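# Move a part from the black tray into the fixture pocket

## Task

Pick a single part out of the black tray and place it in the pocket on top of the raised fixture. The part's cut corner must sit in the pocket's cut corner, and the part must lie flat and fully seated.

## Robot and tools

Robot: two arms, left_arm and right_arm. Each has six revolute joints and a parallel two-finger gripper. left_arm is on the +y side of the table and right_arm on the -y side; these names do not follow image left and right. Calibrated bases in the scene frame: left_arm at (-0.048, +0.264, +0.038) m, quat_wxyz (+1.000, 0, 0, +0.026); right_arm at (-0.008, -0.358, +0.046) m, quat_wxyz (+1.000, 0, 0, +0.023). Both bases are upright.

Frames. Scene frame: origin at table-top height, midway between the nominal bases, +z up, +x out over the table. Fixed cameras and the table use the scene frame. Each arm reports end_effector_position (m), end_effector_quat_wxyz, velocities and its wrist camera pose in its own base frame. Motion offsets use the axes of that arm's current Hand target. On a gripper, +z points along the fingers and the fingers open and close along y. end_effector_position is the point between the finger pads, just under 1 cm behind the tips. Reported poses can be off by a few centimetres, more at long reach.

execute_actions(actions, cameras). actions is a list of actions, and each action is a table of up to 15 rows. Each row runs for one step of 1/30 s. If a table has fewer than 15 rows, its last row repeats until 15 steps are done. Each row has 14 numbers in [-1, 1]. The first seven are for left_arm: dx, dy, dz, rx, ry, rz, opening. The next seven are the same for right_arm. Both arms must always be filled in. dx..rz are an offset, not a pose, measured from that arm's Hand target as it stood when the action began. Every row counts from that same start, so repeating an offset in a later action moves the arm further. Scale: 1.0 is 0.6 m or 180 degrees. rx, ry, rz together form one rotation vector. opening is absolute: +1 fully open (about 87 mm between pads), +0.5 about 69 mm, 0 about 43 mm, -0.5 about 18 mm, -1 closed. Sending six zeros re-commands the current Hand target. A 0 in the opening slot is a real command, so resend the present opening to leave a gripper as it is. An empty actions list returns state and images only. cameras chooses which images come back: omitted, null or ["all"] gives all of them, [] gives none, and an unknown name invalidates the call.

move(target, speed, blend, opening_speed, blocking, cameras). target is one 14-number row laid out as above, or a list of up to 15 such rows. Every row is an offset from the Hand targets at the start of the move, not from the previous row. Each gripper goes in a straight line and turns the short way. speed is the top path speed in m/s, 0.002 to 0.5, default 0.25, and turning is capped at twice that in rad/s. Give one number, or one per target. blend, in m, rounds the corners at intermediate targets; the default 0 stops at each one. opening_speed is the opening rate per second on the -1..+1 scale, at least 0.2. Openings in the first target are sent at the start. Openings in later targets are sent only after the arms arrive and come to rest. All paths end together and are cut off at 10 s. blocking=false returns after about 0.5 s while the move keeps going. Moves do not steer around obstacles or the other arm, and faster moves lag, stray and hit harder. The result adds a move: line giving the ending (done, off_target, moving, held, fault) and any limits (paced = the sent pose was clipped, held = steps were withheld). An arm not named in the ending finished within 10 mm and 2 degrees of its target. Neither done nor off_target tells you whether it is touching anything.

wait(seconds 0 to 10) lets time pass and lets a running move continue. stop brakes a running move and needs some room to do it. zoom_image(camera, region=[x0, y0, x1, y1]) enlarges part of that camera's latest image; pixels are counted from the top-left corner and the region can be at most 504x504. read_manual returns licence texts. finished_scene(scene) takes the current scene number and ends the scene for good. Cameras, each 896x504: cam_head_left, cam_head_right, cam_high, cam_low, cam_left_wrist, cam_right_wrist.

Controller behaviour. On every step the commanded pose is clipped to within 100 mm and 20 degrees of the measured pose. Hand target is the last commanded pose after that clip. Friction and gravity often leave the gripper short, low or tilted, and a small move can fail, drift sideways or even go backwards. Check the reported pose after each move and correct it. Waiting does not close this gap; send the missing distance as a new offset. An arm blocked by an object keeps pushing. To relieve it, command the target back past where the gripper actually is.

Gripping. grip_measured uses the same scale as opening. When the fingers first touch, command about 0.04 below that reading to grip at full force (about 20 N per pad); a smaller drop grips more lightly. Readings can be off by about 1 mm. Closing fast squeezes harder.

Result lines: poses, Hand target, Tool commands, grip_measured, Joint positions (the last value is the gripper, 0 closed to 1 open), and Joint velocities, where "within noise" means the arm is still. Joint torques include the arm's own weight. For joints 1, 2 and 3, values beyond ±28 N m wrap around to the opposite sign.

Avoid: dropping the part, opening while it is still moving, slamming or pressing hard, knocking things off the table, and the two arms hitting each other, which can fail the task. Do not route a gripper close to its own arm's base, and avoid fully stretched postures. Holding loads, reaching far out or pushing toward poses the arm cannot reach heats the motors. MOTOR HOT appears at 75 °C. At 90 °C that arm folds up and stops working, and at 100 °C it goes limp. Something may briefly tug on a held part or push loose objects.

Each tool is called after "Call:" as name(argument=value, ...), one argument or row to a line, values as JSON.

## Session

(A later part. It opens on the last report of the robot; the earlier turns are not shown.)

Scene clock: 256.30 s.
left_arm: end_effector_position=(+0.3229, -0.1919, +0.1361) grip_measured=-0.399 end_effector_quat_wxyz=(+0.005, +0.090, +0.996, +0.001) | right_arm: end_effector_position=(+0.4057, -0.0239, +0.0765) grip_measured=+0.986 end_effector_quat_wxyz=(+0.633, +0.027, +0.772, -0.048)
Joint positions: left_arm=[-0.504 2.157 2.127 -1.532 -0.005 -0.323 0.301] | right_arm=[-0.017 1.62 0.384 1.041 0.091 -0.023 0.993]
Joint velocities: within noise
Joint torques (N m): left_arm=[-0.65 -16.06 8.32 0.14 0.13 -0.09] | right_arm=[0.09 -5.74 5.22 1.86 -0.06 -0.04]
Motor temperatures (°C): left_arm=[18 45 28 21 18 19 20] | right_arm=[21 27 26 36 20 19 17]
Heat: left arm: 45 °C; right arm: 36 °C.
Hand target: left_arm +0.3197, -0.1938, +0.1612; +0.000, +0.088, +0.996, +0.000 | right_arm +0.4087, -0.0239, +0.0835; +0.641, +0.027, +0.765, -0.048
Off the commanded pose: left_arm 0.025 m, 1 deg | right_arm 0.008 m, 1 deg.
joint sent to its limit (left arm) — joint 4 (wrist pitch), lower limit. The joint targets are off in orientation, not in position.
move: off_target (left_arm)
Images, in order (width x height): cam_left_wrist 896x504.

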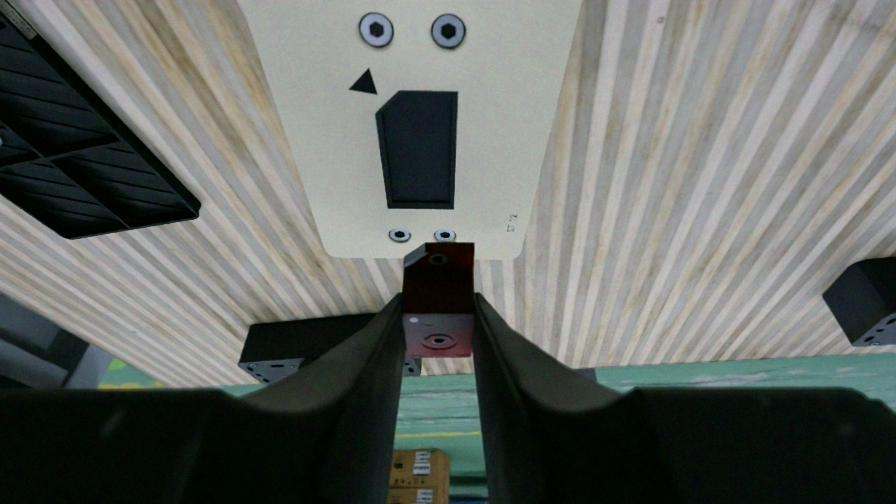

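Call:
move(
  target=[-0.0718,0.0082,0.0387,0,0,0,-0.7,0,0,0,0,0,0,1],
  cameras=["cam_left_wrist"],
  speed=0.06,
)

Call:
zoom_image(
  camera="cam_left_wrist",
  region=[320, 150, 560, 370],
)

Scene clock: 276.03 s.
left_arm: end_effector_position=(+0.3613, -0.1964, +0.1364) grip_measured=-0.399 end_effector_quat_wxyz=(+0.039, +0.083, +0.996, -0.013) | right_arm: end_effector_position=(+0.4057, -0.0239, +0.0765) grip_measured=+0.986 end_effector_quat_wxyz=(+0.633, +0.027, +0.772, -0.048)
Joint positions: left_arm=[-0.47 2.264 2.313 -1.539 -0.005 -0.303 0.301] | right_arm=[-0.017 1.62 0.384 1.041 0.091 -0.023 0.993]
Joint velocities: within noise
Joint torques (N m): left_arm=[0.14 -10.52 8.64 0.33 0.15 0.11] | right_arm=[0.09 -5.72 5.22 1.86 -0.05 -0.04]
Motor temperatures (°C): left_arm=[18 48 28 21 18 19 20] | right_arm=[21 27 26 37 20 19 17]
Heat: left arm: 48 °C; right arm: 37 °C.
Hand target: left_arm +0.3630, -0.1965, +0.1381; +0.000, +0.088, +0.996, +0.000 | right_arm +0.4087, -0.0239, +0.0835; +0.641, +0.027, +0.765, -0.048
Off the commanded pose: left_arm 0.002 m, 5 deg | right_arm 0.008 m, 1 deg.
joint sent to its limit (left arm) — joint 4 (wrist pitch), lower limit. The joint targets are off in orientation, not in position.
move: off_target (left_arm)
Images, in order (width x height): cam_left_wrist 896x504.

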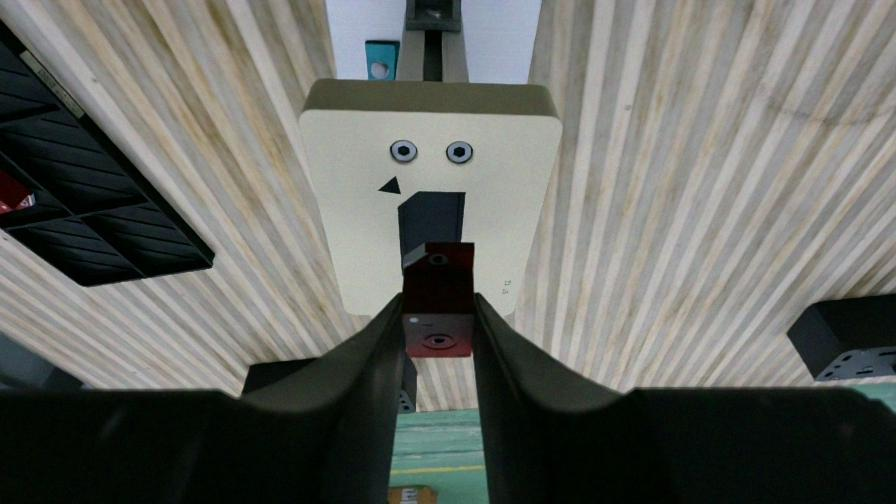

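Scaled by 2.100 from the camera's 896x504 image, which has a finer 1280x720 frame.

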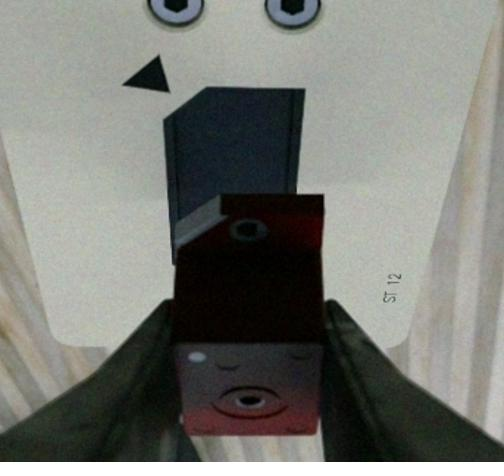

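Call:
move(
  target=[-0.0093,0.0092,0.0067,0,0,0,-0.7,0,0,0,0,0,0,1],
  cameras=["cam_left_wrist"],
  speed=0.04,
)

Call:
zoom_image(
  camera="cam_left_wrist",
  region=[320, 150, 560, 370],
)

Scene clock: 287.97 s.
left_arm: end_effector_position=(+0.3673, -0.1928, +0.1330) grip_measured=-0.399 end_effector_quat_wxyz=(+0.038, +0.084, +0.996, -0.012) | right_arm: end_effector_position=(+0.4057, -0.0239, +0.0765) grip_measured=+0.986 end_effector_quat_wxyz=(+0.633, +0.027, +0.772, -0.048)
Joint positions: left_arm=[-0.457 2.283 2.331 -1.539 -0.005 -0.288 0.301] | right_arm=[-0.017 1.62 0.384 1.041 0.091 -0.023 0.993]
Joint velocities: within noise
Joint torques (N m): left_arm=[0.32 -10.48 8.64 0.34 0.15 0.11] | right_arm=[0.09 -5.72 5.22 1.86 -0.06 -0.04]
Motor temperatures (°C): left_arm=[18 44 28 21 18 19 20] | right_arm=[21 27 26 37 20 19 17]
Heat: left arm: 44 °C; right arm: 37 °C.
Hand target: left_arm +0.3695, -0.1921, +0.1340; +0.000, +0.088, +0.996, +0.000 | right_arm +0.4087, -0.0239, +0.0835; +0.641, +0.027, +0.765, -0.048
Off the commanded pose: left_arm 0.003 m, 5 deg | right_arm 0.008 m, 1 deg.
joint sent to its limit (left arm) — joint 4 (wrist pitch), lower limit. The joint targets are off in orientation, not in position.
move: off_target (left_arm)
Images, in order (width x height): cam_left_wrist 896x504.

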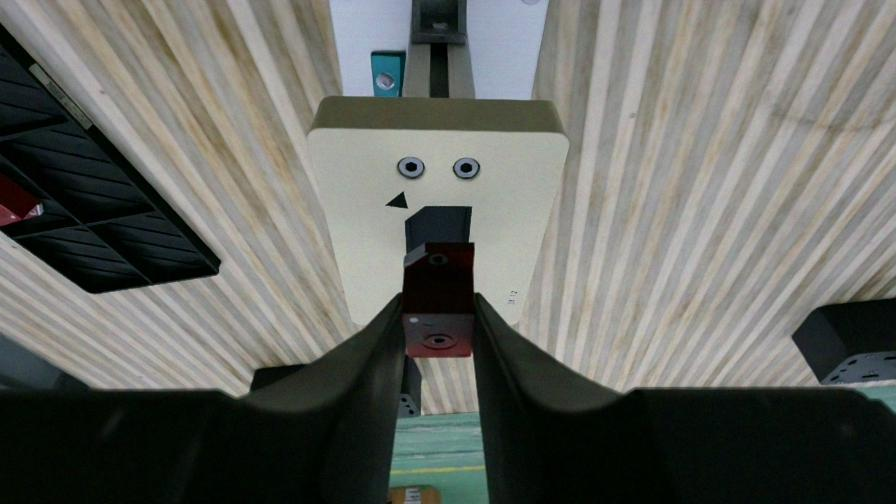

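Scaled by 2.100 from the camera's 896x504 image, which has a finer 1280x720 frame.

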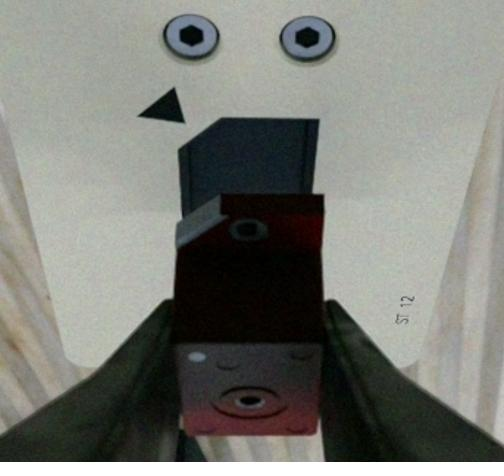

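Call:
move(
  target=[-0.0041,0.001,0.015,0,0,0,-0.7,0,0,0,0,0,0,1],
  cameras=["cam_left_wrist"],
  speed=0.04,
)

Call:
zoom_image(
  camera="cam_left_wrist",
  region=[320, 150, 560, 370],
)

Scene clock: 299.17 s.
left_arm: end_effector_position=(+0.3697, -0.1927, +0.1241) grip_measured=-0.399 end_effector_quat_wxyz=(+0.030, +0.085, +0.996, -0.009) | right_arm: end_effector_position=(+0.4057, -0.0239, +0.0765) grip_measured=+0.986 end_effector_quat_wxyz=(+0.633, +0.027, +0.772, -0.048)
Joint positions: left_arm=[-0.455 2.312 2.342 -1.539 -0.005 -0.284 0.301] | right_arm=[-0.017 1.62 0.384 1.041 0.091 -0.023 0.993]
Joint velocities: within noise
Joint torques (N m): left_arm=[0.31 -10.69 8.64 0.31 0.14 0.11] | right_arm=[0.08 -5.72 5.2 1.86 -0.05 -0.04]
Motor temperatures (°C): left_arm=[18 42 28 21 18 19 20] | right_arm=[21 27 26 37 20 19 17]
Heat: left arm: 42 °C; right arm: 37 °C.
Hand target: left_arm +0.3719, -0.1920, +0.1250; +0.000, +0.088, +0.996, +0.000 | right_arm +0.4087, -0.0239, +0.0835; +0.641, +0.027, +0.765, -0.048
Off the commanded pose: left_arm 0.003 m, 4 deg | right_arm 0.008 m, 1 deg.
joint sent to its limit (left arm) — joint 4 (wrist pitch), lower limit. The joint targets are off in orientation, not in position.
move: off_target (left_arm)
Images, in order (width x height): cam_left_wrist 896x504.

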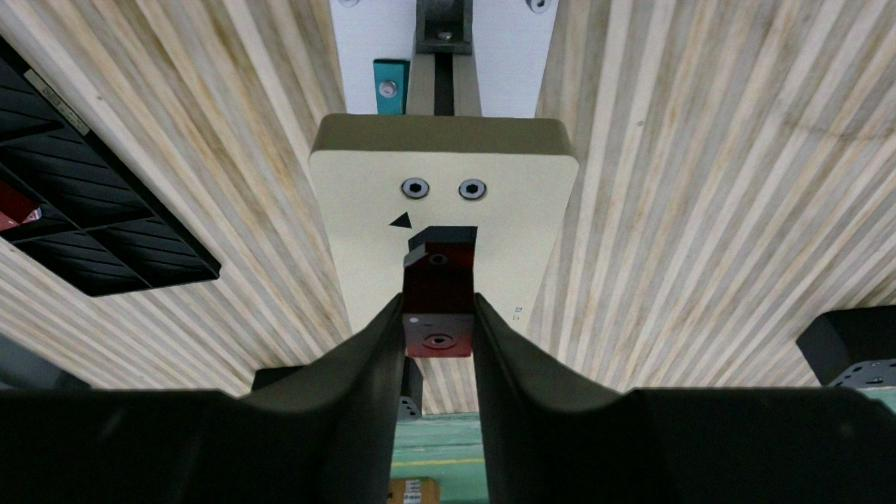

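Scaled by 2.100 from the camera's 896x504 image, which has a finer 1280x720 frame.

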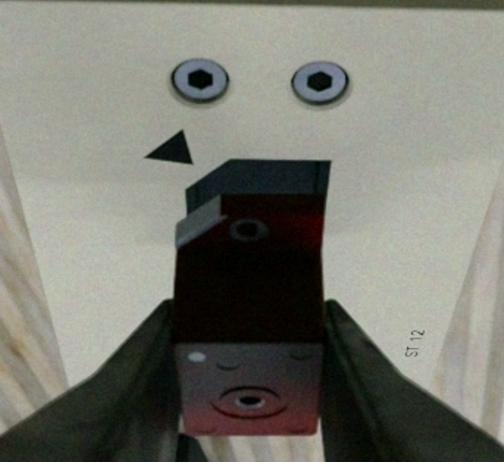

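Call:
move(
  target=[-0.0014,-0.0079,0,0,0,0,-0.7,0,0,0,0,0,0,1],
  cameras=["cam_left_wrist"],
  speed=0.04,
)

Call:
zoom_image(
  camera="cam_left_wrist",
  region=[320, 150, 560, 370],
)

Scene clock: 306.10 s.
left_arm: end_effector_position=(+0.3717, -0.1937, +0.1240) grip_measured=-0.399 end_effector_quat_wxyz=(+0.032, +0.085, +0.996, -0.010) | right_arm: end_effector_position=(+0.4057, -0.0239, +0.0765) grip_measured=+0.986 end_effector_quat_wxyz=(+0.633, +0.027, +0.772, -0.048)
Joint positions: left_arm=[-0.455 2.318 2.353 -1.539 -0.005 -0.284 0.301] | right_arm=[-0.017 1.62 0.384 1.041 0.091 -0.023 0.993]
Joint velocities: within noise
Joint torques (N m): left_arm=[-0.61 -10.78 8.61 0.32 0.13 0.01] | right_arm=[0.08 -5.72 5.22 1.86 -0.05 -0.04]
Motor temperatures (°C): left_arm=[18 41 28 21 18 18 20] | right_arm=[21 27 26 37 20 19 17]
Heat: left arm: 41 °C; right arm: 37 °C.
Hand target: left_arm +0.3719, -0.1968, +0.1249; +0.000, +0.088, +0.996, +0.000 | right_arm +0.4087, -0.0239, +0.0835; +0.641, +0.027, +0.765, -0.048
Off the commanded pose: left_arm 0.003 m, 4 deg | right_arm 0.008 m, 1 deg.
joint sent to its limit (left arm) — joint 4 (wrist pitch), lower limit. The joint targets are off in orientation, not in position.
move: off_target (left_arm)
Images, in order (width x height): cam_left_wrist 896x504.

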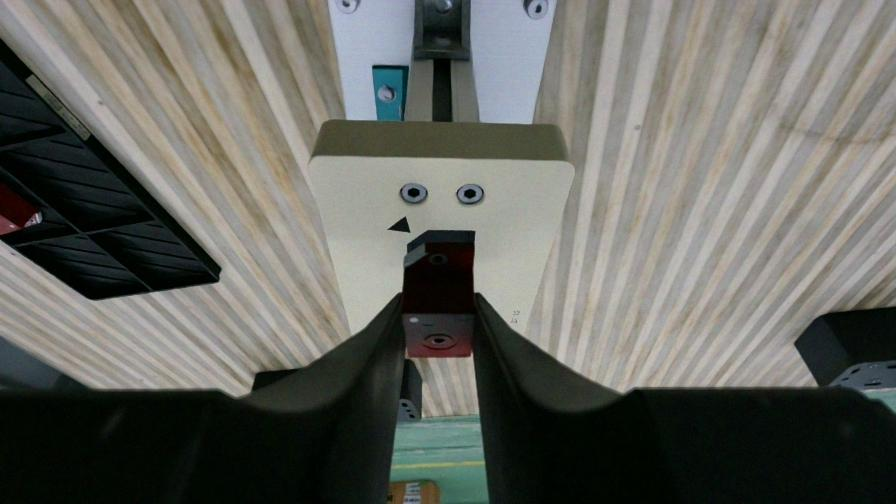

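Scaled by 2.100 from the camera's 896x504 image, which has a finer 1280x720 frame.

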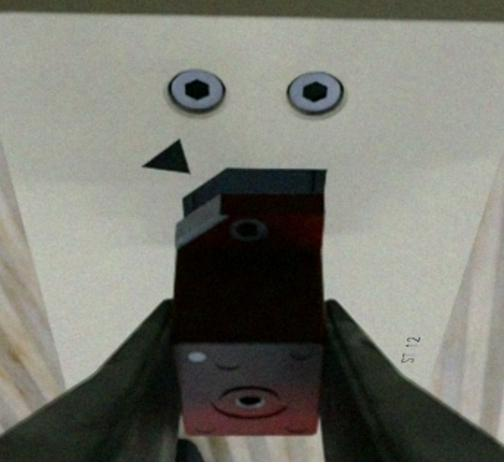

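Call:
move(
  target=[0.0025,-0.0015,0.008,0,0,0,-0.7,0,0,0,0,0,0,1],
  cameras=["cam_left_wrist"],
  speed=0.04,
)

Call:
zoom_image(
  camera="cam_left_wrist",
  region=[320, 150, 560, 370],
)

Scene clock: 311.53 s.
left_arm: end_effector_position=(+0.3717, -0.1937, +0.1208) grip_measured=-0.399 end_effector_quat_wxyz=(+0.028, +0.085, +0.996, -0.008) | right_arm: end_effector_position=(+0.4057, -0.0239, +0.0765) grip_measured=+0.986 end_effector_quat_wxyz=(+0.633, +0.027, +0.772, -0.048)
Joint positions: left_arm=[-0.455 2.326 2.353 -1.539 -0.005 -0.284 0.301] | right_arm=[-0.017 1.62 0.384 1.041 0.091 -0.023 0.993]
Joint velocities: within noise
Joint torques (N m): left_arm=[-0.91 -10.81 7.94 0.31 0.13 -0.01] | right_arm=[0.09 -5.72 5.22 1.86 -0.06 -0.04]
Motor temperatures (°C): left_arm=[18 40 28 21 18 18 20] | right_arm=[21 27 26 37 20 19 17]
Heat: left arm: 40 °C; right arm: 37 °C.
Hand target: left_arm +0.3702, -0.1974, +0.1202; +0.000, +0.088, +0.996, +0.000 | right_arm +0.4087, -0.0239, +0.0835; +0.641, +0.027, +0.765, -0.048
Off the commanded pose: left_arm 0.004 m, 3 deg | right_arm 0.008 m, 1 deg.
joint sent to its limit (left arm) — joint 4 (wrist pitch), lower limit. The joint targets are off in orientation, not in position.
move: off_target (left_arm)
Images, in order (width x height): cam_left_wrist 896x504.

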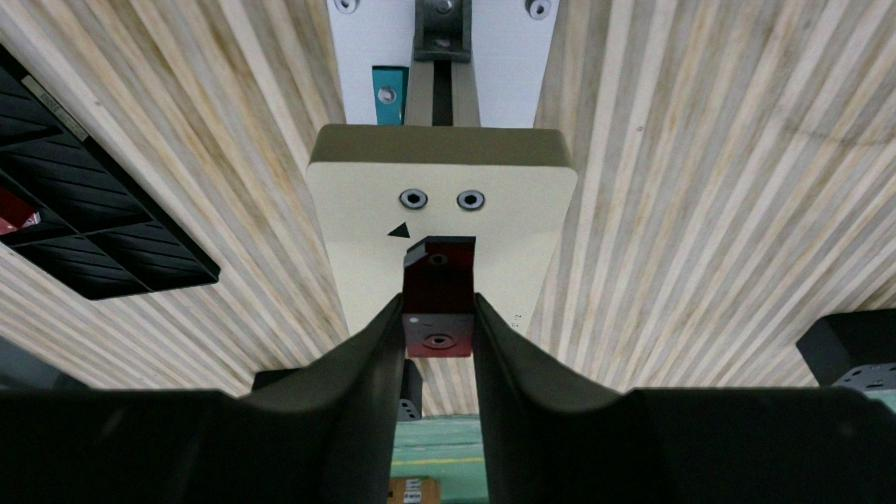

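Scaled by 2.100 from the camera's 896x504 image, which has a finer 1280x720 frame.

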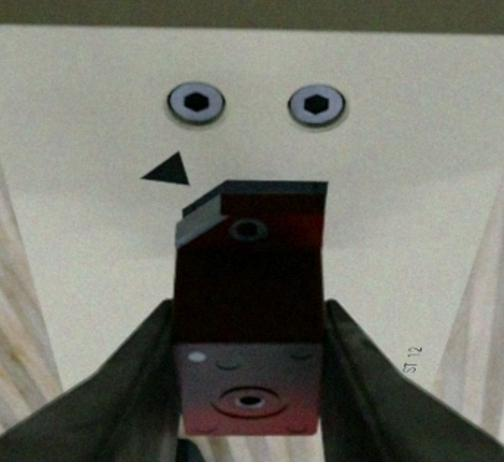

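Call:
move(
  target=[0.0022,-0.0025,0.008,0,0,0,-0.7,0,0,0,0,0,0,1],
  cameras=["cam_left_wrist"],
  speed=0.04,
)

Call:
zoom_image(
  camera="cam_left_wrist",
  region=[320, 150, 560, 370],
)

Scene clock: 316.83 s.
left_arm: end_effector_position=(+0.3713, -0.1947, +0.1170) grip_measured=-0.399 end_effector_quat_wxyz=(+0.024, +0.087, +0.996, -0.007) | right_arm: end_effector_position=(+0.4057, -0.0239, +0.0765) grip_measured=+0.986 end_effector_quat_wxyz=(+0.633, +0.027, +0.772, -0.048)
Joint positions: left_arm=[-0.457 2.336 2.353 -1.539 -0.005 -0.284 0.301] | right_arm=[-0.017 1.62 0.384 1.041 0.091 -0.023 0.993]
Joint velocities: within noise
Joint torques (N m): left_arm=[-1.05 -10.86 7.49 0.29 0.13 -0.05] | right_arm=[0.09 -5.72 5.22 1.86 -0.06 -0.04]
Motor temperatures (°C): left_arm=[18 40 28 21 18 18 20] | right_arm=[21 27 26 37 20 19 17]
Heat: left arm: 40 °C; right arm: 37 °C.
Hand target: left_arm +0.3687, -0.1987, +0.1154; +0.000, +0.088, +0.996, +0.000 | right_arm +0.4087, -0.0239, +0.0835; +0.641, +0.027, +0.765, -0.048
Off the commanded pose: left_arm 0.005 m, 3 deg | right_arm 0.008 m, 1 deg.
joint sent to its limit (left arm) — joint 4 (wrist pitch), lower limit. The joint targets still meet the commanded pose.
move: off_target (left_arm)
Images, in order (width x height): cam_left_wrist 896x504.

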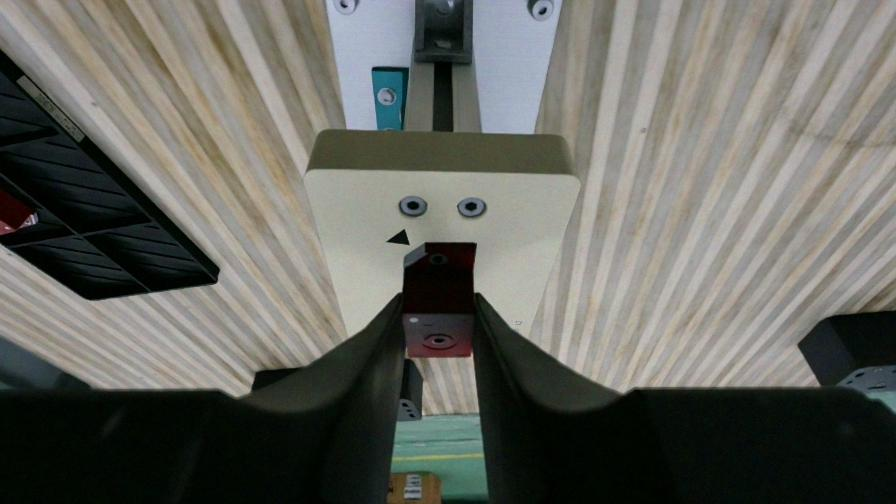

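Scaled by 2.100 from the camera's 896x504 image, which has a finer 1280x720 frame.

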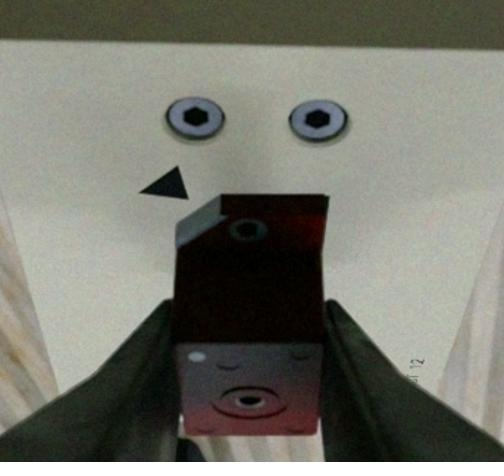

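Call:
execute_actions(
  actions=[],
  cameras=["cam_high","cam_head_right","cam_head_left"],
)

Call:
zoom_image(
  camera="cam_high",
  region=[375, 270, 455, 360],
)

Call:
zoom_image(
  camera="cam_head_right",
  region=[285, 180, 365, 260],
)

Call:
zoom_image(
  camera="cam_head_left",
  region=[290, 180, 370, 260],
)

Scene clock: 330.90 s.
left_arm: end_effector_position=(+0.3713, -0.1947, +0.1170) grip_measured=-0.399 end_effector_quat_wxyz=(+0.024, +0.087, +0.996, -0.007) | right_arm: end_effector_position=(+0.4057, -0.0239, +0.0765) grip_measured=+0.986 end_effector_quat_wxyz=(+0.633, +0.027, +0.772, -0.048)
Joint positions: left_arm=[-0.457 2.336 2.353 -1.539 -0.005 -0.284 0.301] | right_arm=[-0.017 1.62 0.384 1.041 0.091 -0.023 0.993]
Joint velocities: within noise
Joint torques (N m): left_arm=[-1.03 -10.88 7.49 0.29 0.12 -0.05] | right_arm=[0.09 -5.71 5.22 1.86 -0.06 -0.04]
Motor temperatures (°C): left_arm=[18 40 28 21 18 18 20] | right_arm=[21 27 26 38 20 19 17]
Heat: left arm: 40 °C; right arm: 38 °C.
Hand target: left_arm +0.3687, -0.1987, +0.1154; +0.000, +0.088, +0.996, +0.000 | right_arm +0.4087, -0.0239, +0.0835; +0.641, +0.027, +0.765, -0.048
Tool commands: left_gripper/opening=-0.7 right_gripper/opening=+1.0
Off the commanded pose: left_arm 0.005 m, 3 deg | right_arm 0.008 m, 1 deg.
Images, in order (width x height): cam_head_left 896x504, cam_head_right 896x504, cam_high 896x504.

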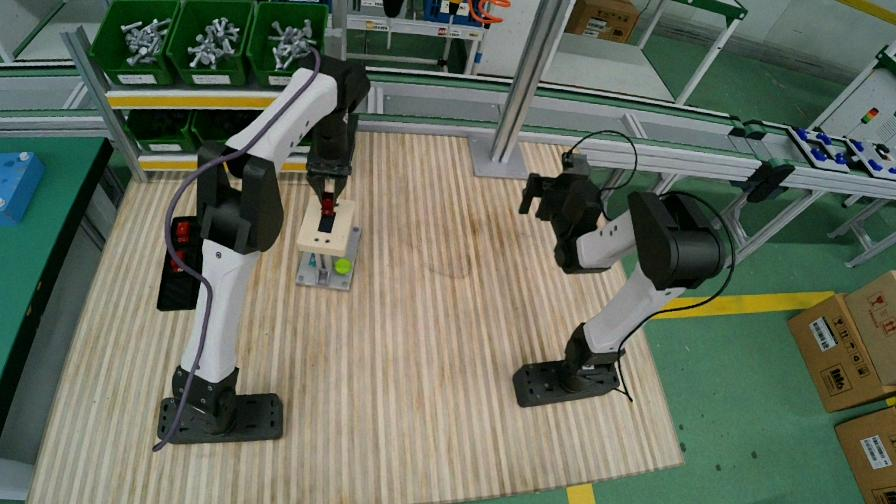

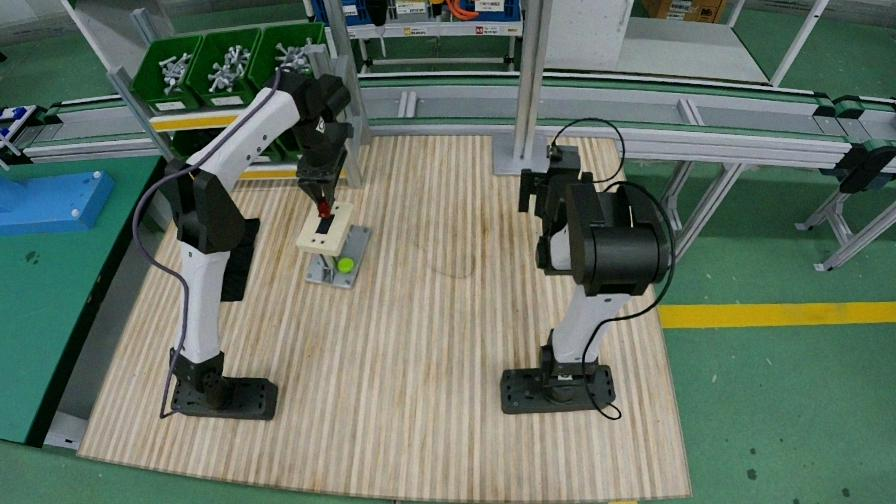

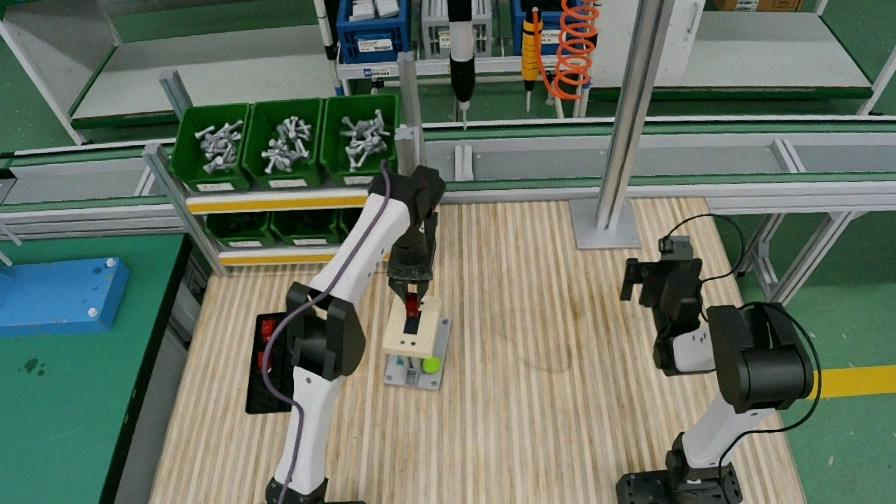

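Scaled by 5.600 from the camera's 896x504 image, which has a finer 1280x720 frame.

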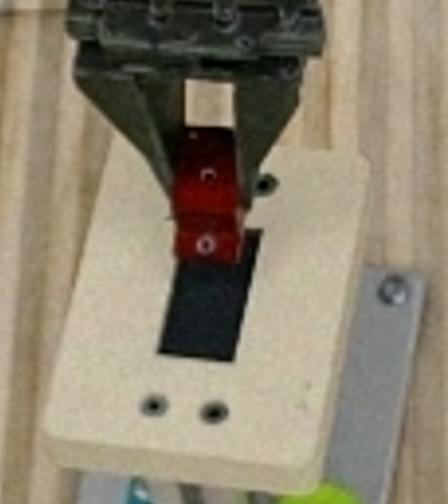

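Scaled by 6.300 from the camera's 896x504 image, which has a finer 1280x720 frame.

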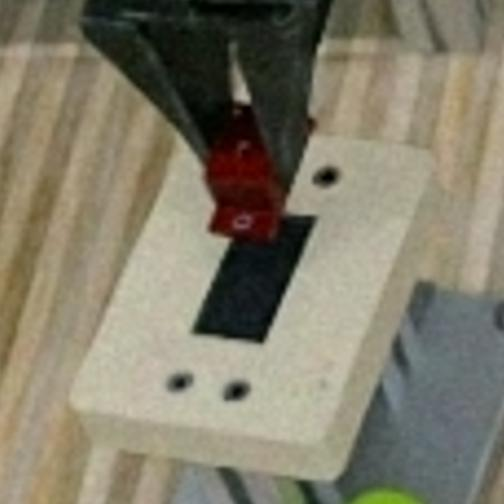

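Scaled by 6.300 from the camera's 896x504 image, which has a finer 1280x720 frame.

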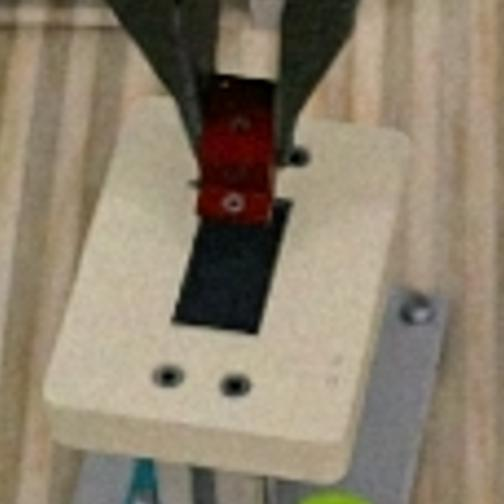

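Call:
move(
  target=[0.0282,0,-0.0027,0,0,0,-0.7,0,0,0,0,0,0,1],
  cameras=["cam_left_wrist","cam_high"],
  speed=0.05,
)

Call:
zoom_image(
  camera="cam_left_wrist",
  region=[320, 150, 560, 370],
)

Call:
zoom_image(
  camera="cam_high",
  region=[375, 270, 455, 360],
)

Scene clock: 347.07 s.
left_arm: end_effector_position=(+0.3577, -0.1942, +0.1036) grip_measured=-0.399 end_effector_quat_wxyz=(-0.006, +0.090, +0.996, +0.005) | right_arm: end_effector_position=(+0.4057, -0.0239, +0.0765) grip_measured=+0.986 end_effector_quat_wxyz=(+0.633, +0.027, +0.772, -0.048)
Joint positions: left_arm=[-0.47 2.336 2.289 -1.539 -0.005 -0.29 0.301] | right_arm=[-0.017 1.62 0.384 1.041 0.091 -0.023 0.993]
Joint velocities: within noise
Joint torques (N m): left_arm=[-0.81 -15.69 5.63 0.17 0.12 -0.08] | right_arm=[0.09 -5.72 5.2 1.86 -0.06 -0.04]
Motor temperatures (°C): left_arm=[18 41 28 21 18 18 20] | right_arm=[21 27 26 38 20 19 17]
Heat: left arm: 41 °C; right arm: 38 °C.
Hand target: left_arm +0.3521, -0.1956, +0.1170; +0.000, +0.088, +0.996, +0.000 | right_arm +0.4087, -0.0239, +0.0835; +0.641, +0.027, +0.765, -0.048
Off the commanded pose: left_arm 0.015 m, 1 deg | right_arm 0.008 m, 1 deg.
joint sent to its limit (left arm) — joint 4 (wrist pitch), lower limit. The joint targets still meet the commanded pose.
move: off_target (left_arm)
Images, in order (width x height): cam_high 896x504, cam_left_wrist 896x504.

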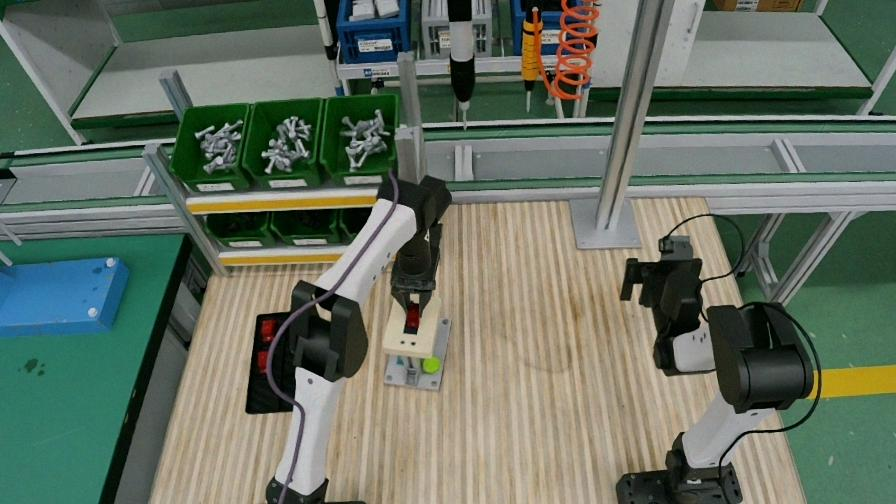

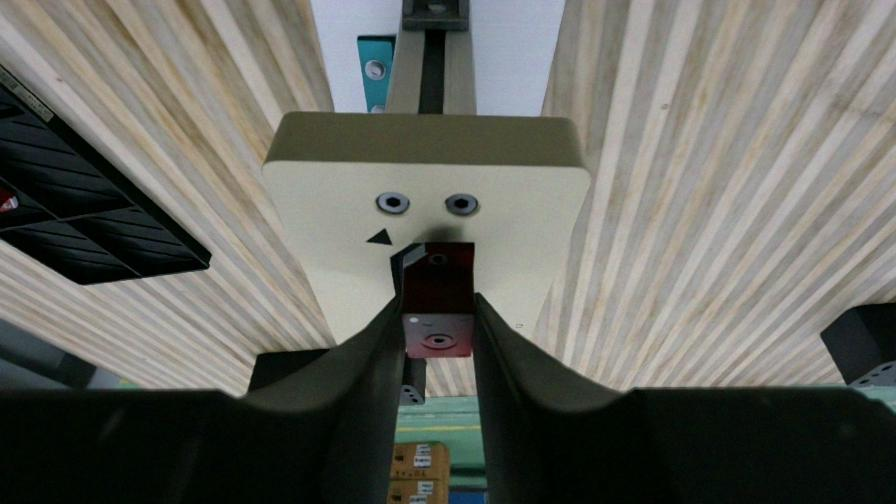

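Scaled by 2.100 from the camera's 896x504 image, which has a finer 1280x720 frame.

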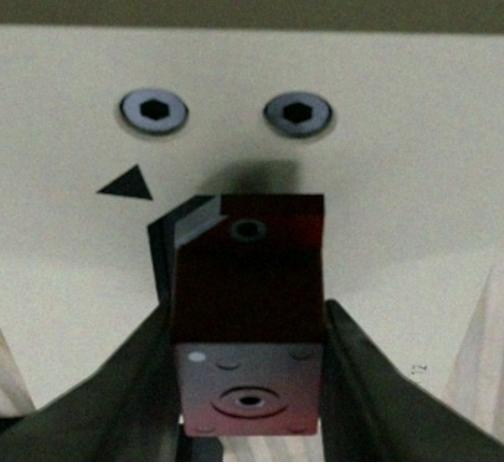

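Scaled by 5.600 from the camera's 896x504 image, which has a finer 1280x720 frame.

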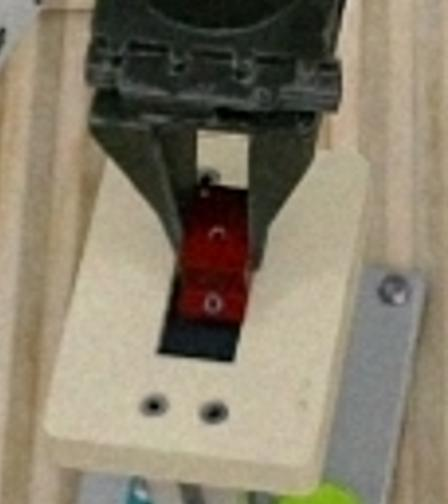

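Call:
move(
  target=[0.001,0.0105,-0.007,0,0,0,-0.7,0,0,0,0,0,0,1],
  cameras=["cam_left_wrist"],
  speed=0.04,
)

Call:
zoom_image(
  camera="cam_left_wrist",
  region=[320, 150, 560, 370],
)

Scene clock: 362.47 s.
left_arm: end_effector_position=(+0.3554, -0.1934, +0.1012) grip_measured=-0.399 end_effector_quat_wxyz=(-0.011, +0.090, +0.996, +0.007) | right_arm: end_effector_position=(+0.4057, -0.0239, +0.0765) grip_measured=+0.986 end_effector_quat_wxyz=(+0.633, +0.027, +0.772, -0.048)
Joint positions: left_arm=[-0.471 2.336 2.278 -1.539 -0.005 -0.291 0.301] | right_arm=[-0.017 1.62 0.384 1.041 0.091 -0.023 0.993]
Joint velocities: within noise
Joint torques (N m): left_arm=[0.47 -17.33 5.56 0.14 0.11 0.05] | right_arm=[0.09 -5.72 5.22 1.86 -0.06 -0.04]
Motor temperatures (°C): left_arm=[18 46 27 21 18 18 20] | right_arm=[21 27 26 38 20 19 17]
Heat: left arm: 46 °C; right arm: 38 °C.
Hand target: left_arm +0.3526, -0.1893, +0.1212; +0.000, +0.088, +0.996, +0.000 | right_arm +0.4087, -0.0239, +0.0835; +0.641, +0.027, +0.765, -0.048
Off the commanded pose: left_arm 0.021 m, 2 deg | right_arm 0.008 m, 1 deg.
joint sent to its limit (left arm) — joint 4 (wrist pitch), lower limit. The joint targets still meet the commanded pose.
move: off_target (left_arm)
Images, in order (width x height): cam_left_wrist 896x504.

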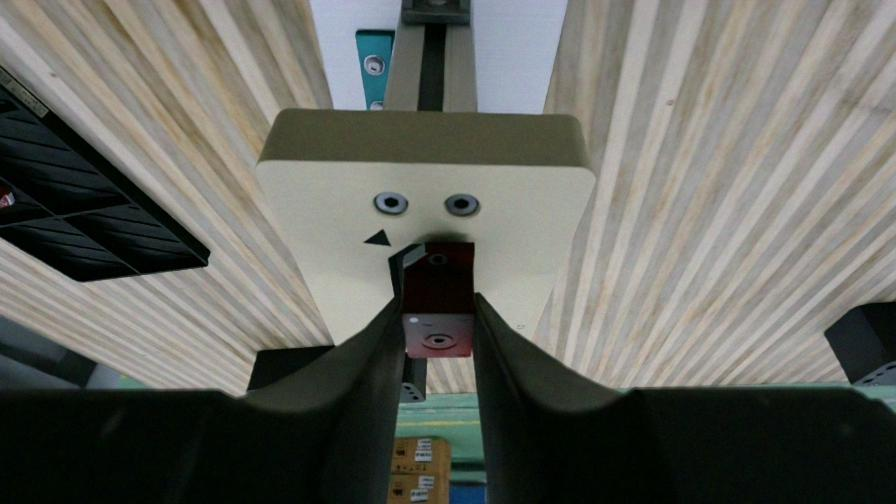

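Scaled by 2.100 from the camera's 896x504 image, which has a finer 1280x720 frame.

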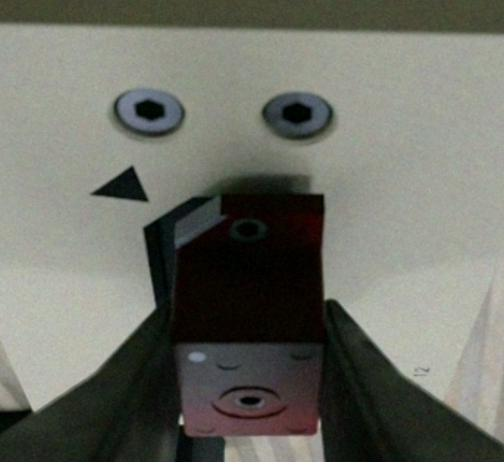

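Call:
move(
  target=[0,0.006,-0.012,0,0,0,-0.7,0,0,0,0,0,0,1],
  cameras=["cam_left_wrist"],
  speed=0.04,
)

Call:
zoom_image(
  camera="cam_left_wrist",
  region=[320, 150, 560, 370],
)

Scene clock: 366.80 s.
left_arm: end_effector_position=(+0.3564, -0.1896, +0.1025) grip_measured=-0.399 end_effector_quat_wxyz=(-0.011, +0.086, +0.996, +0.007) | right_arm: end_effector_position=(+0.4057, -0.0239, +0.0765) grip_measured=+0.986 end_effector_quat_wxyz=(+0.633, +0.027, +0.772, -0.048)
Joint positions: left_arm=[-0.462 2.33 2.273 -1.539 -0.005 -0.289 0.301] | right_arm=[-0.017 1.62 0.384 1.041 0.091 -0.023 0.993]
Joint velocities: within noise
Joint torques (N m): left_arm=[0.25 -18.67 5.55 0.15 0.12 0.11] | right_arm=[0.09 -5.72 5.22 1.86 -0.05 -0.04]
Motor temperatures (°C): left_arm=[18 48 27 21 18 18 20] | right_arm=[21 27 26 38 20 19 17]
Heat: left arm: 48 °C; right arm: 38 °C.
Hand target: left_arm +0.3532, -0.1858, +0.1284; +0.000, +0.088, +0.996, +0.000 | right_arm +0.4087, -0.0239, +0.0835; +0.641, +0.027, +0.765, -0.048
Off the commanded pose: left_arm 0.026 m, 2 deg | right_arm 0.008 m, 1 deg.
joint sent to its limit (left arm) — joint 4 (wrist pitch), lower limit. The joint targets still meet the commanded pose.
move: off_target (left_arm)
Images, in order (width x height): cam_left_wrist 896x504.

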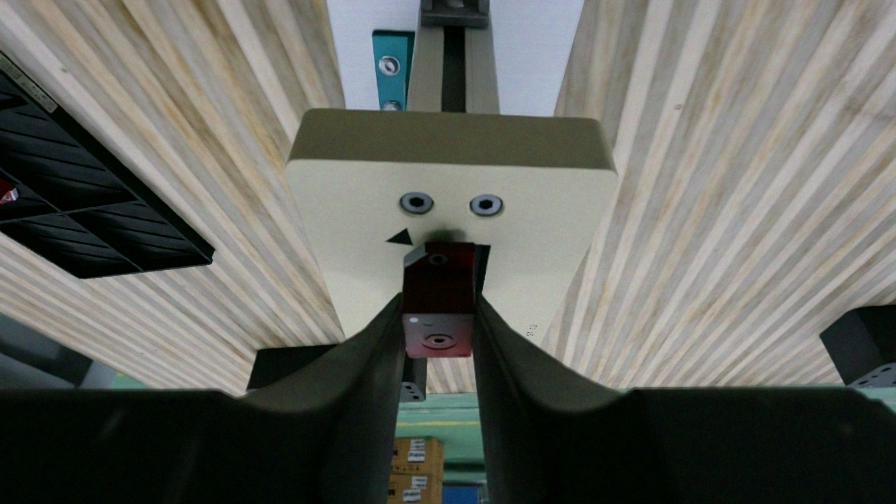

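Scaled by 2.100 from the camera's 896x504 image, which has a finer 1280x720 frame.

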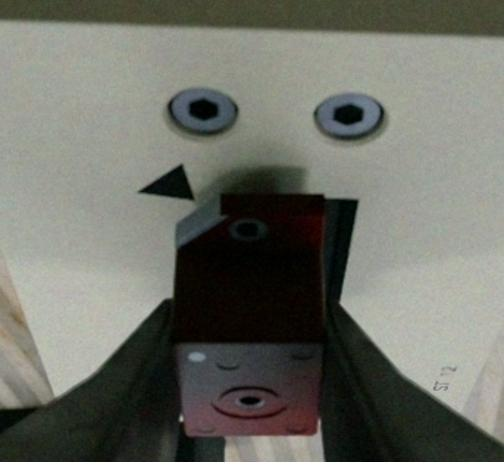

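Call:
move(
  target=[0.004,-0.0155,-0.017,0,0,0,-0.7,0,0,0,0,0,0,1],
  cameras=["cam_left_wrist"],
  speed=0.05,
)

Scene clock: 376.73 s.
left_arm: end_effector_position=(+0.3545, -0.1935, +0.1138) grip_measured=-0.399 end_effector_quat_wxyz=(+0.003, +0.090, +0.996, +0.002) | right_arm: end_effector_position=(+0.4057, -0.0239, +0.0765) grip_measured=+0.986 end_effector_quat_wxyz=(+0.633, +0.027, +0.772, -0.048)
Joint positions: left_arm=[-0.472 2.301 2.273 -1.539 -0.005 -0.292 0.301] | right_arm=[-0.017 1.62 0.384 1.041 0.091 -0.023 0.993]
Joint velocities: within noise
Joint torques (N m): left_arm=[-0.64 -18.11 5.86 0.2 0.13 -0.08] | right_arm=[0.08 -5.72 5.22 1.86 -0.06 -0.04]
Motor temperatures (°C): left_arm=[18 52 27 21 18 18 20] | right_arm=[21 27 26 38 20 19 17]
Heat: left arm: 52 °C; right arm: 38 °C.
Hand target: left_arm +0.3492, -0.1945, +0.1386; +0.000, +0.088, +0.996, +0.000 | right_arm +0.4087, -0.0239, +0.0835; +0.641, +0.027, +0.765, -0.048
Off the commanded pose: left_arm 0.025 m, 0 deg | right_arm 0.008 m, 1 deg.
joint sent to its limit (left arm) — joint 4 (wrist pitch), lower limit. The joint targets are off in orientation, not in position.
move: off_target (left_arm)
Images, in order (width x height): cam_left_wrist 896x504.

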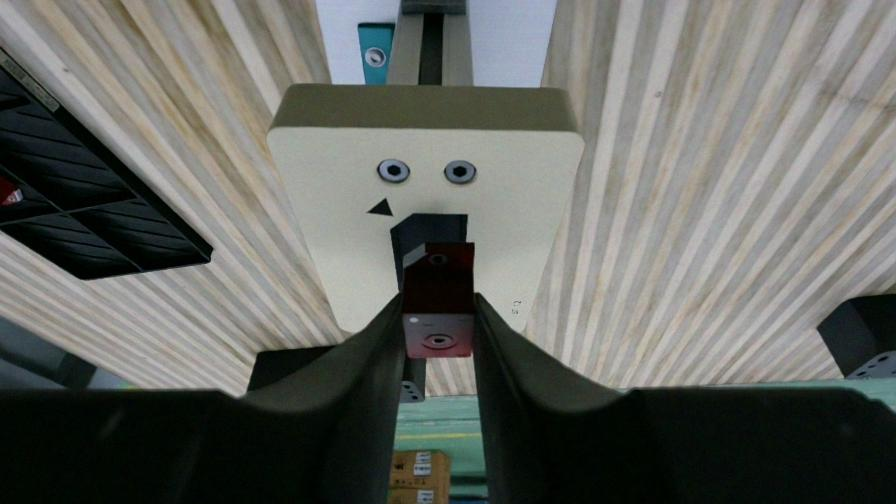

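Call:
move(
  target=[-0.0028,0.0115,0.051,0,0,0,-0.7,0,0,0,0,0,0,1],
  cameras=["cam_left_wrist"],
  speed=0.04,
)

Call:
zoom_image(
  camera="cam_left_wrist",
  region=[320, 150, 560, 370],
)

Scene clock: 387.87 s.
left_arm: end_effector_position=(+0.3483, -0.1882, +0.0980) grip_measured=-0.399 end_effector_quat_wxyz=(-0.018, +0.088, +0.996, +0.010) | right_arm: end_effector_position=(+0.4057, -0.0239, +0.0765) grip_measured=+0.986 end_effector_quat_wxyz=(+0.633, +0.027, +0.772, -0.048)
Joint positions: left_arm=[-0.467 2.301 2.201 -1.512 -0.005 -0.292 0.301] | right_arm=[-0.017 1.62 0.384 1.041 0.091 -0.023 0.993]
Joint velocities: within noise
Joint torques (N m): left_arm=[0.28 -15.15 5.57 0.42 0.11 0.08] | right_arm=[0.09 -5.72 5.22 1.86 -0.06 -0.04]
Motor temperatures (°C): left_arm=[18 52 27 21 18 18 20] | right_arm=[21 27 26 38 20 19 17]
Heat: left arm: 52 °C; right arm: 38 °C.
Hand target: left_arm +0.3521, -0.1881, +0.1081; +0.000, +0.088, +0.996, +0.000 | right_arm +0.4087, -0.0239, +0.0835; +0.641, +0.027, +0.765, -0.048
Off the commanded pose: left_arm 0.011 m, 2 deg | right_arm 0.008 m, 1 deg.
move: off_target (left_arm)
Images, in order (width x height): cam_left_wrist 896x504.

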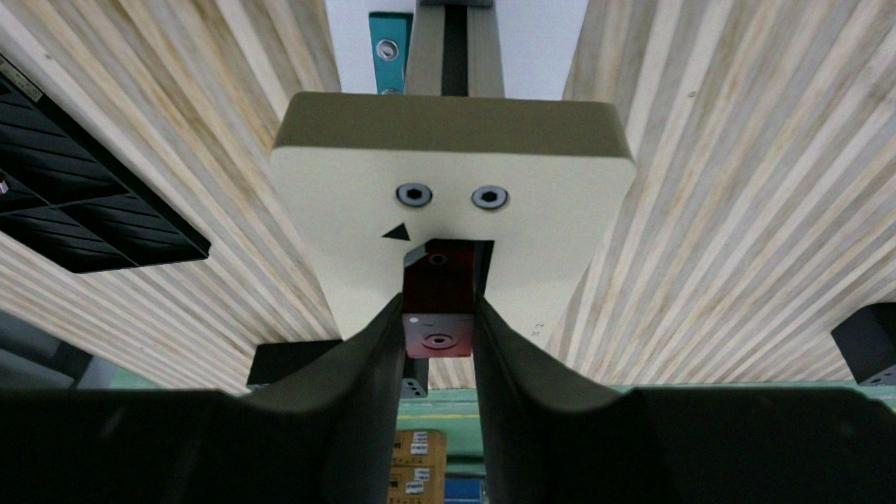

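Scaled by 2.100 from the camera's 896x504 image, which has a finer 1280x720 frame.

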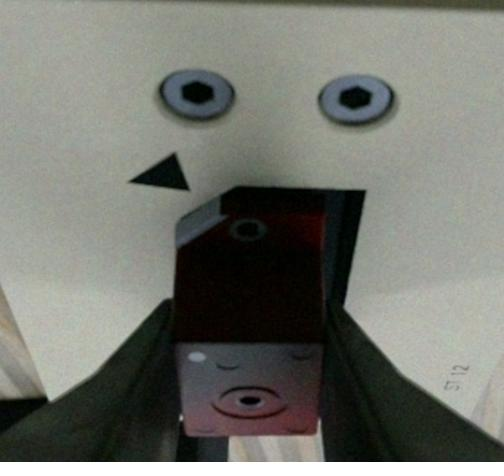

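Call:
move(
  target=[0.001,-0.0107,-0.004,0,0,0,-0.7,0,0,0,0,0,0,1],
  cameras=["cam_left_wrist"],
  speed=0.04,
)

Call:
zoom_image(
  camera="cam_left_wrist",
  region=[320, 150, 560, 370],
)

Scene clock: 403.17 s.
left_arm: end_effector_position=(+0.3481, -0.1891, +0.0979) grip_measured=-0.399 end_effector_quat_wxyz=(-0.017, +0.089, +0.996, +0.010) | right_arm: end_effector_position=(+0.4057, -0.0239, +0.0765) grip_measured=+0.986 end_effector_quat_wxyz=(+0.633, +0.027, +0.772, -0.048)
Joint positions: left_arm=[-0.47 2.301 2.201 -1.511 -0.005 -0.292 0.301] | right_arm=[-0.017 1.62 0.384 1.041 0.091 -0.023 0.993]
Joint velocities: within noise
Joint torques (N m): left_arm=[-0.83 -14.32 7.9 0.27 0.12 -0.06] | right_arm=[0.09 -5.72 5.22 1.86 -0.05 -0.04]
Motor temperatures (°C): left_arm=[18 50 26 21 18 18 20] | right_arm=[21 27 26 39 20 19 17]
Heat: left arm: 50 °C; right arm: 39 °C.
Hand target: left_arm +0.3504, -0.1943, +0.1105; +0.000, +0.088, +0.996, +0.000 | right_arm +0.4087, -0.0239, +0.0835; +0.641, +0.027, +0.765, -0.048
Off the commanded pose: left_arm 0.014 m, 2 deg | right_arm 0.008 m, 1 deg.
move: off_target (left_arm)
Images, in order (width x height): cam_left_wrist 896x504.

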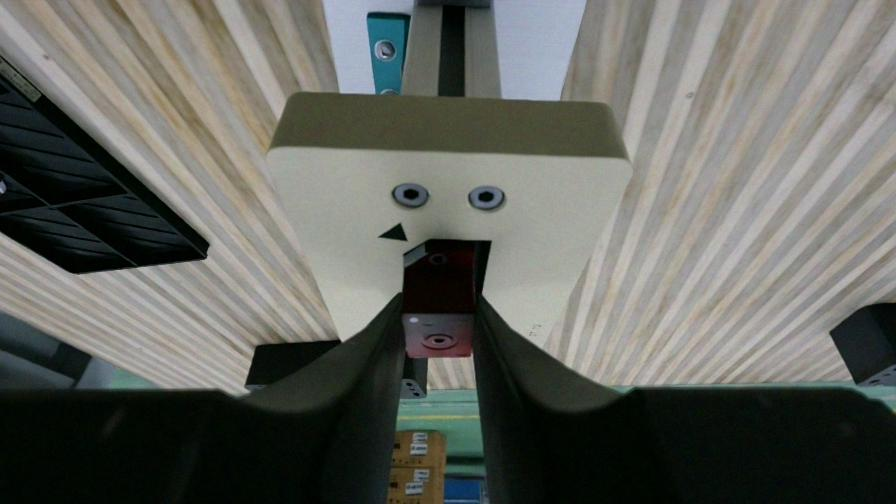

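Scaled by 2.100 from the camera's 896x504 image, which has a finer 1280x720 frame.

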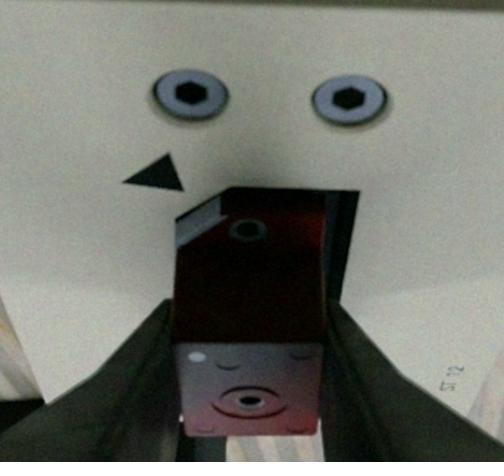

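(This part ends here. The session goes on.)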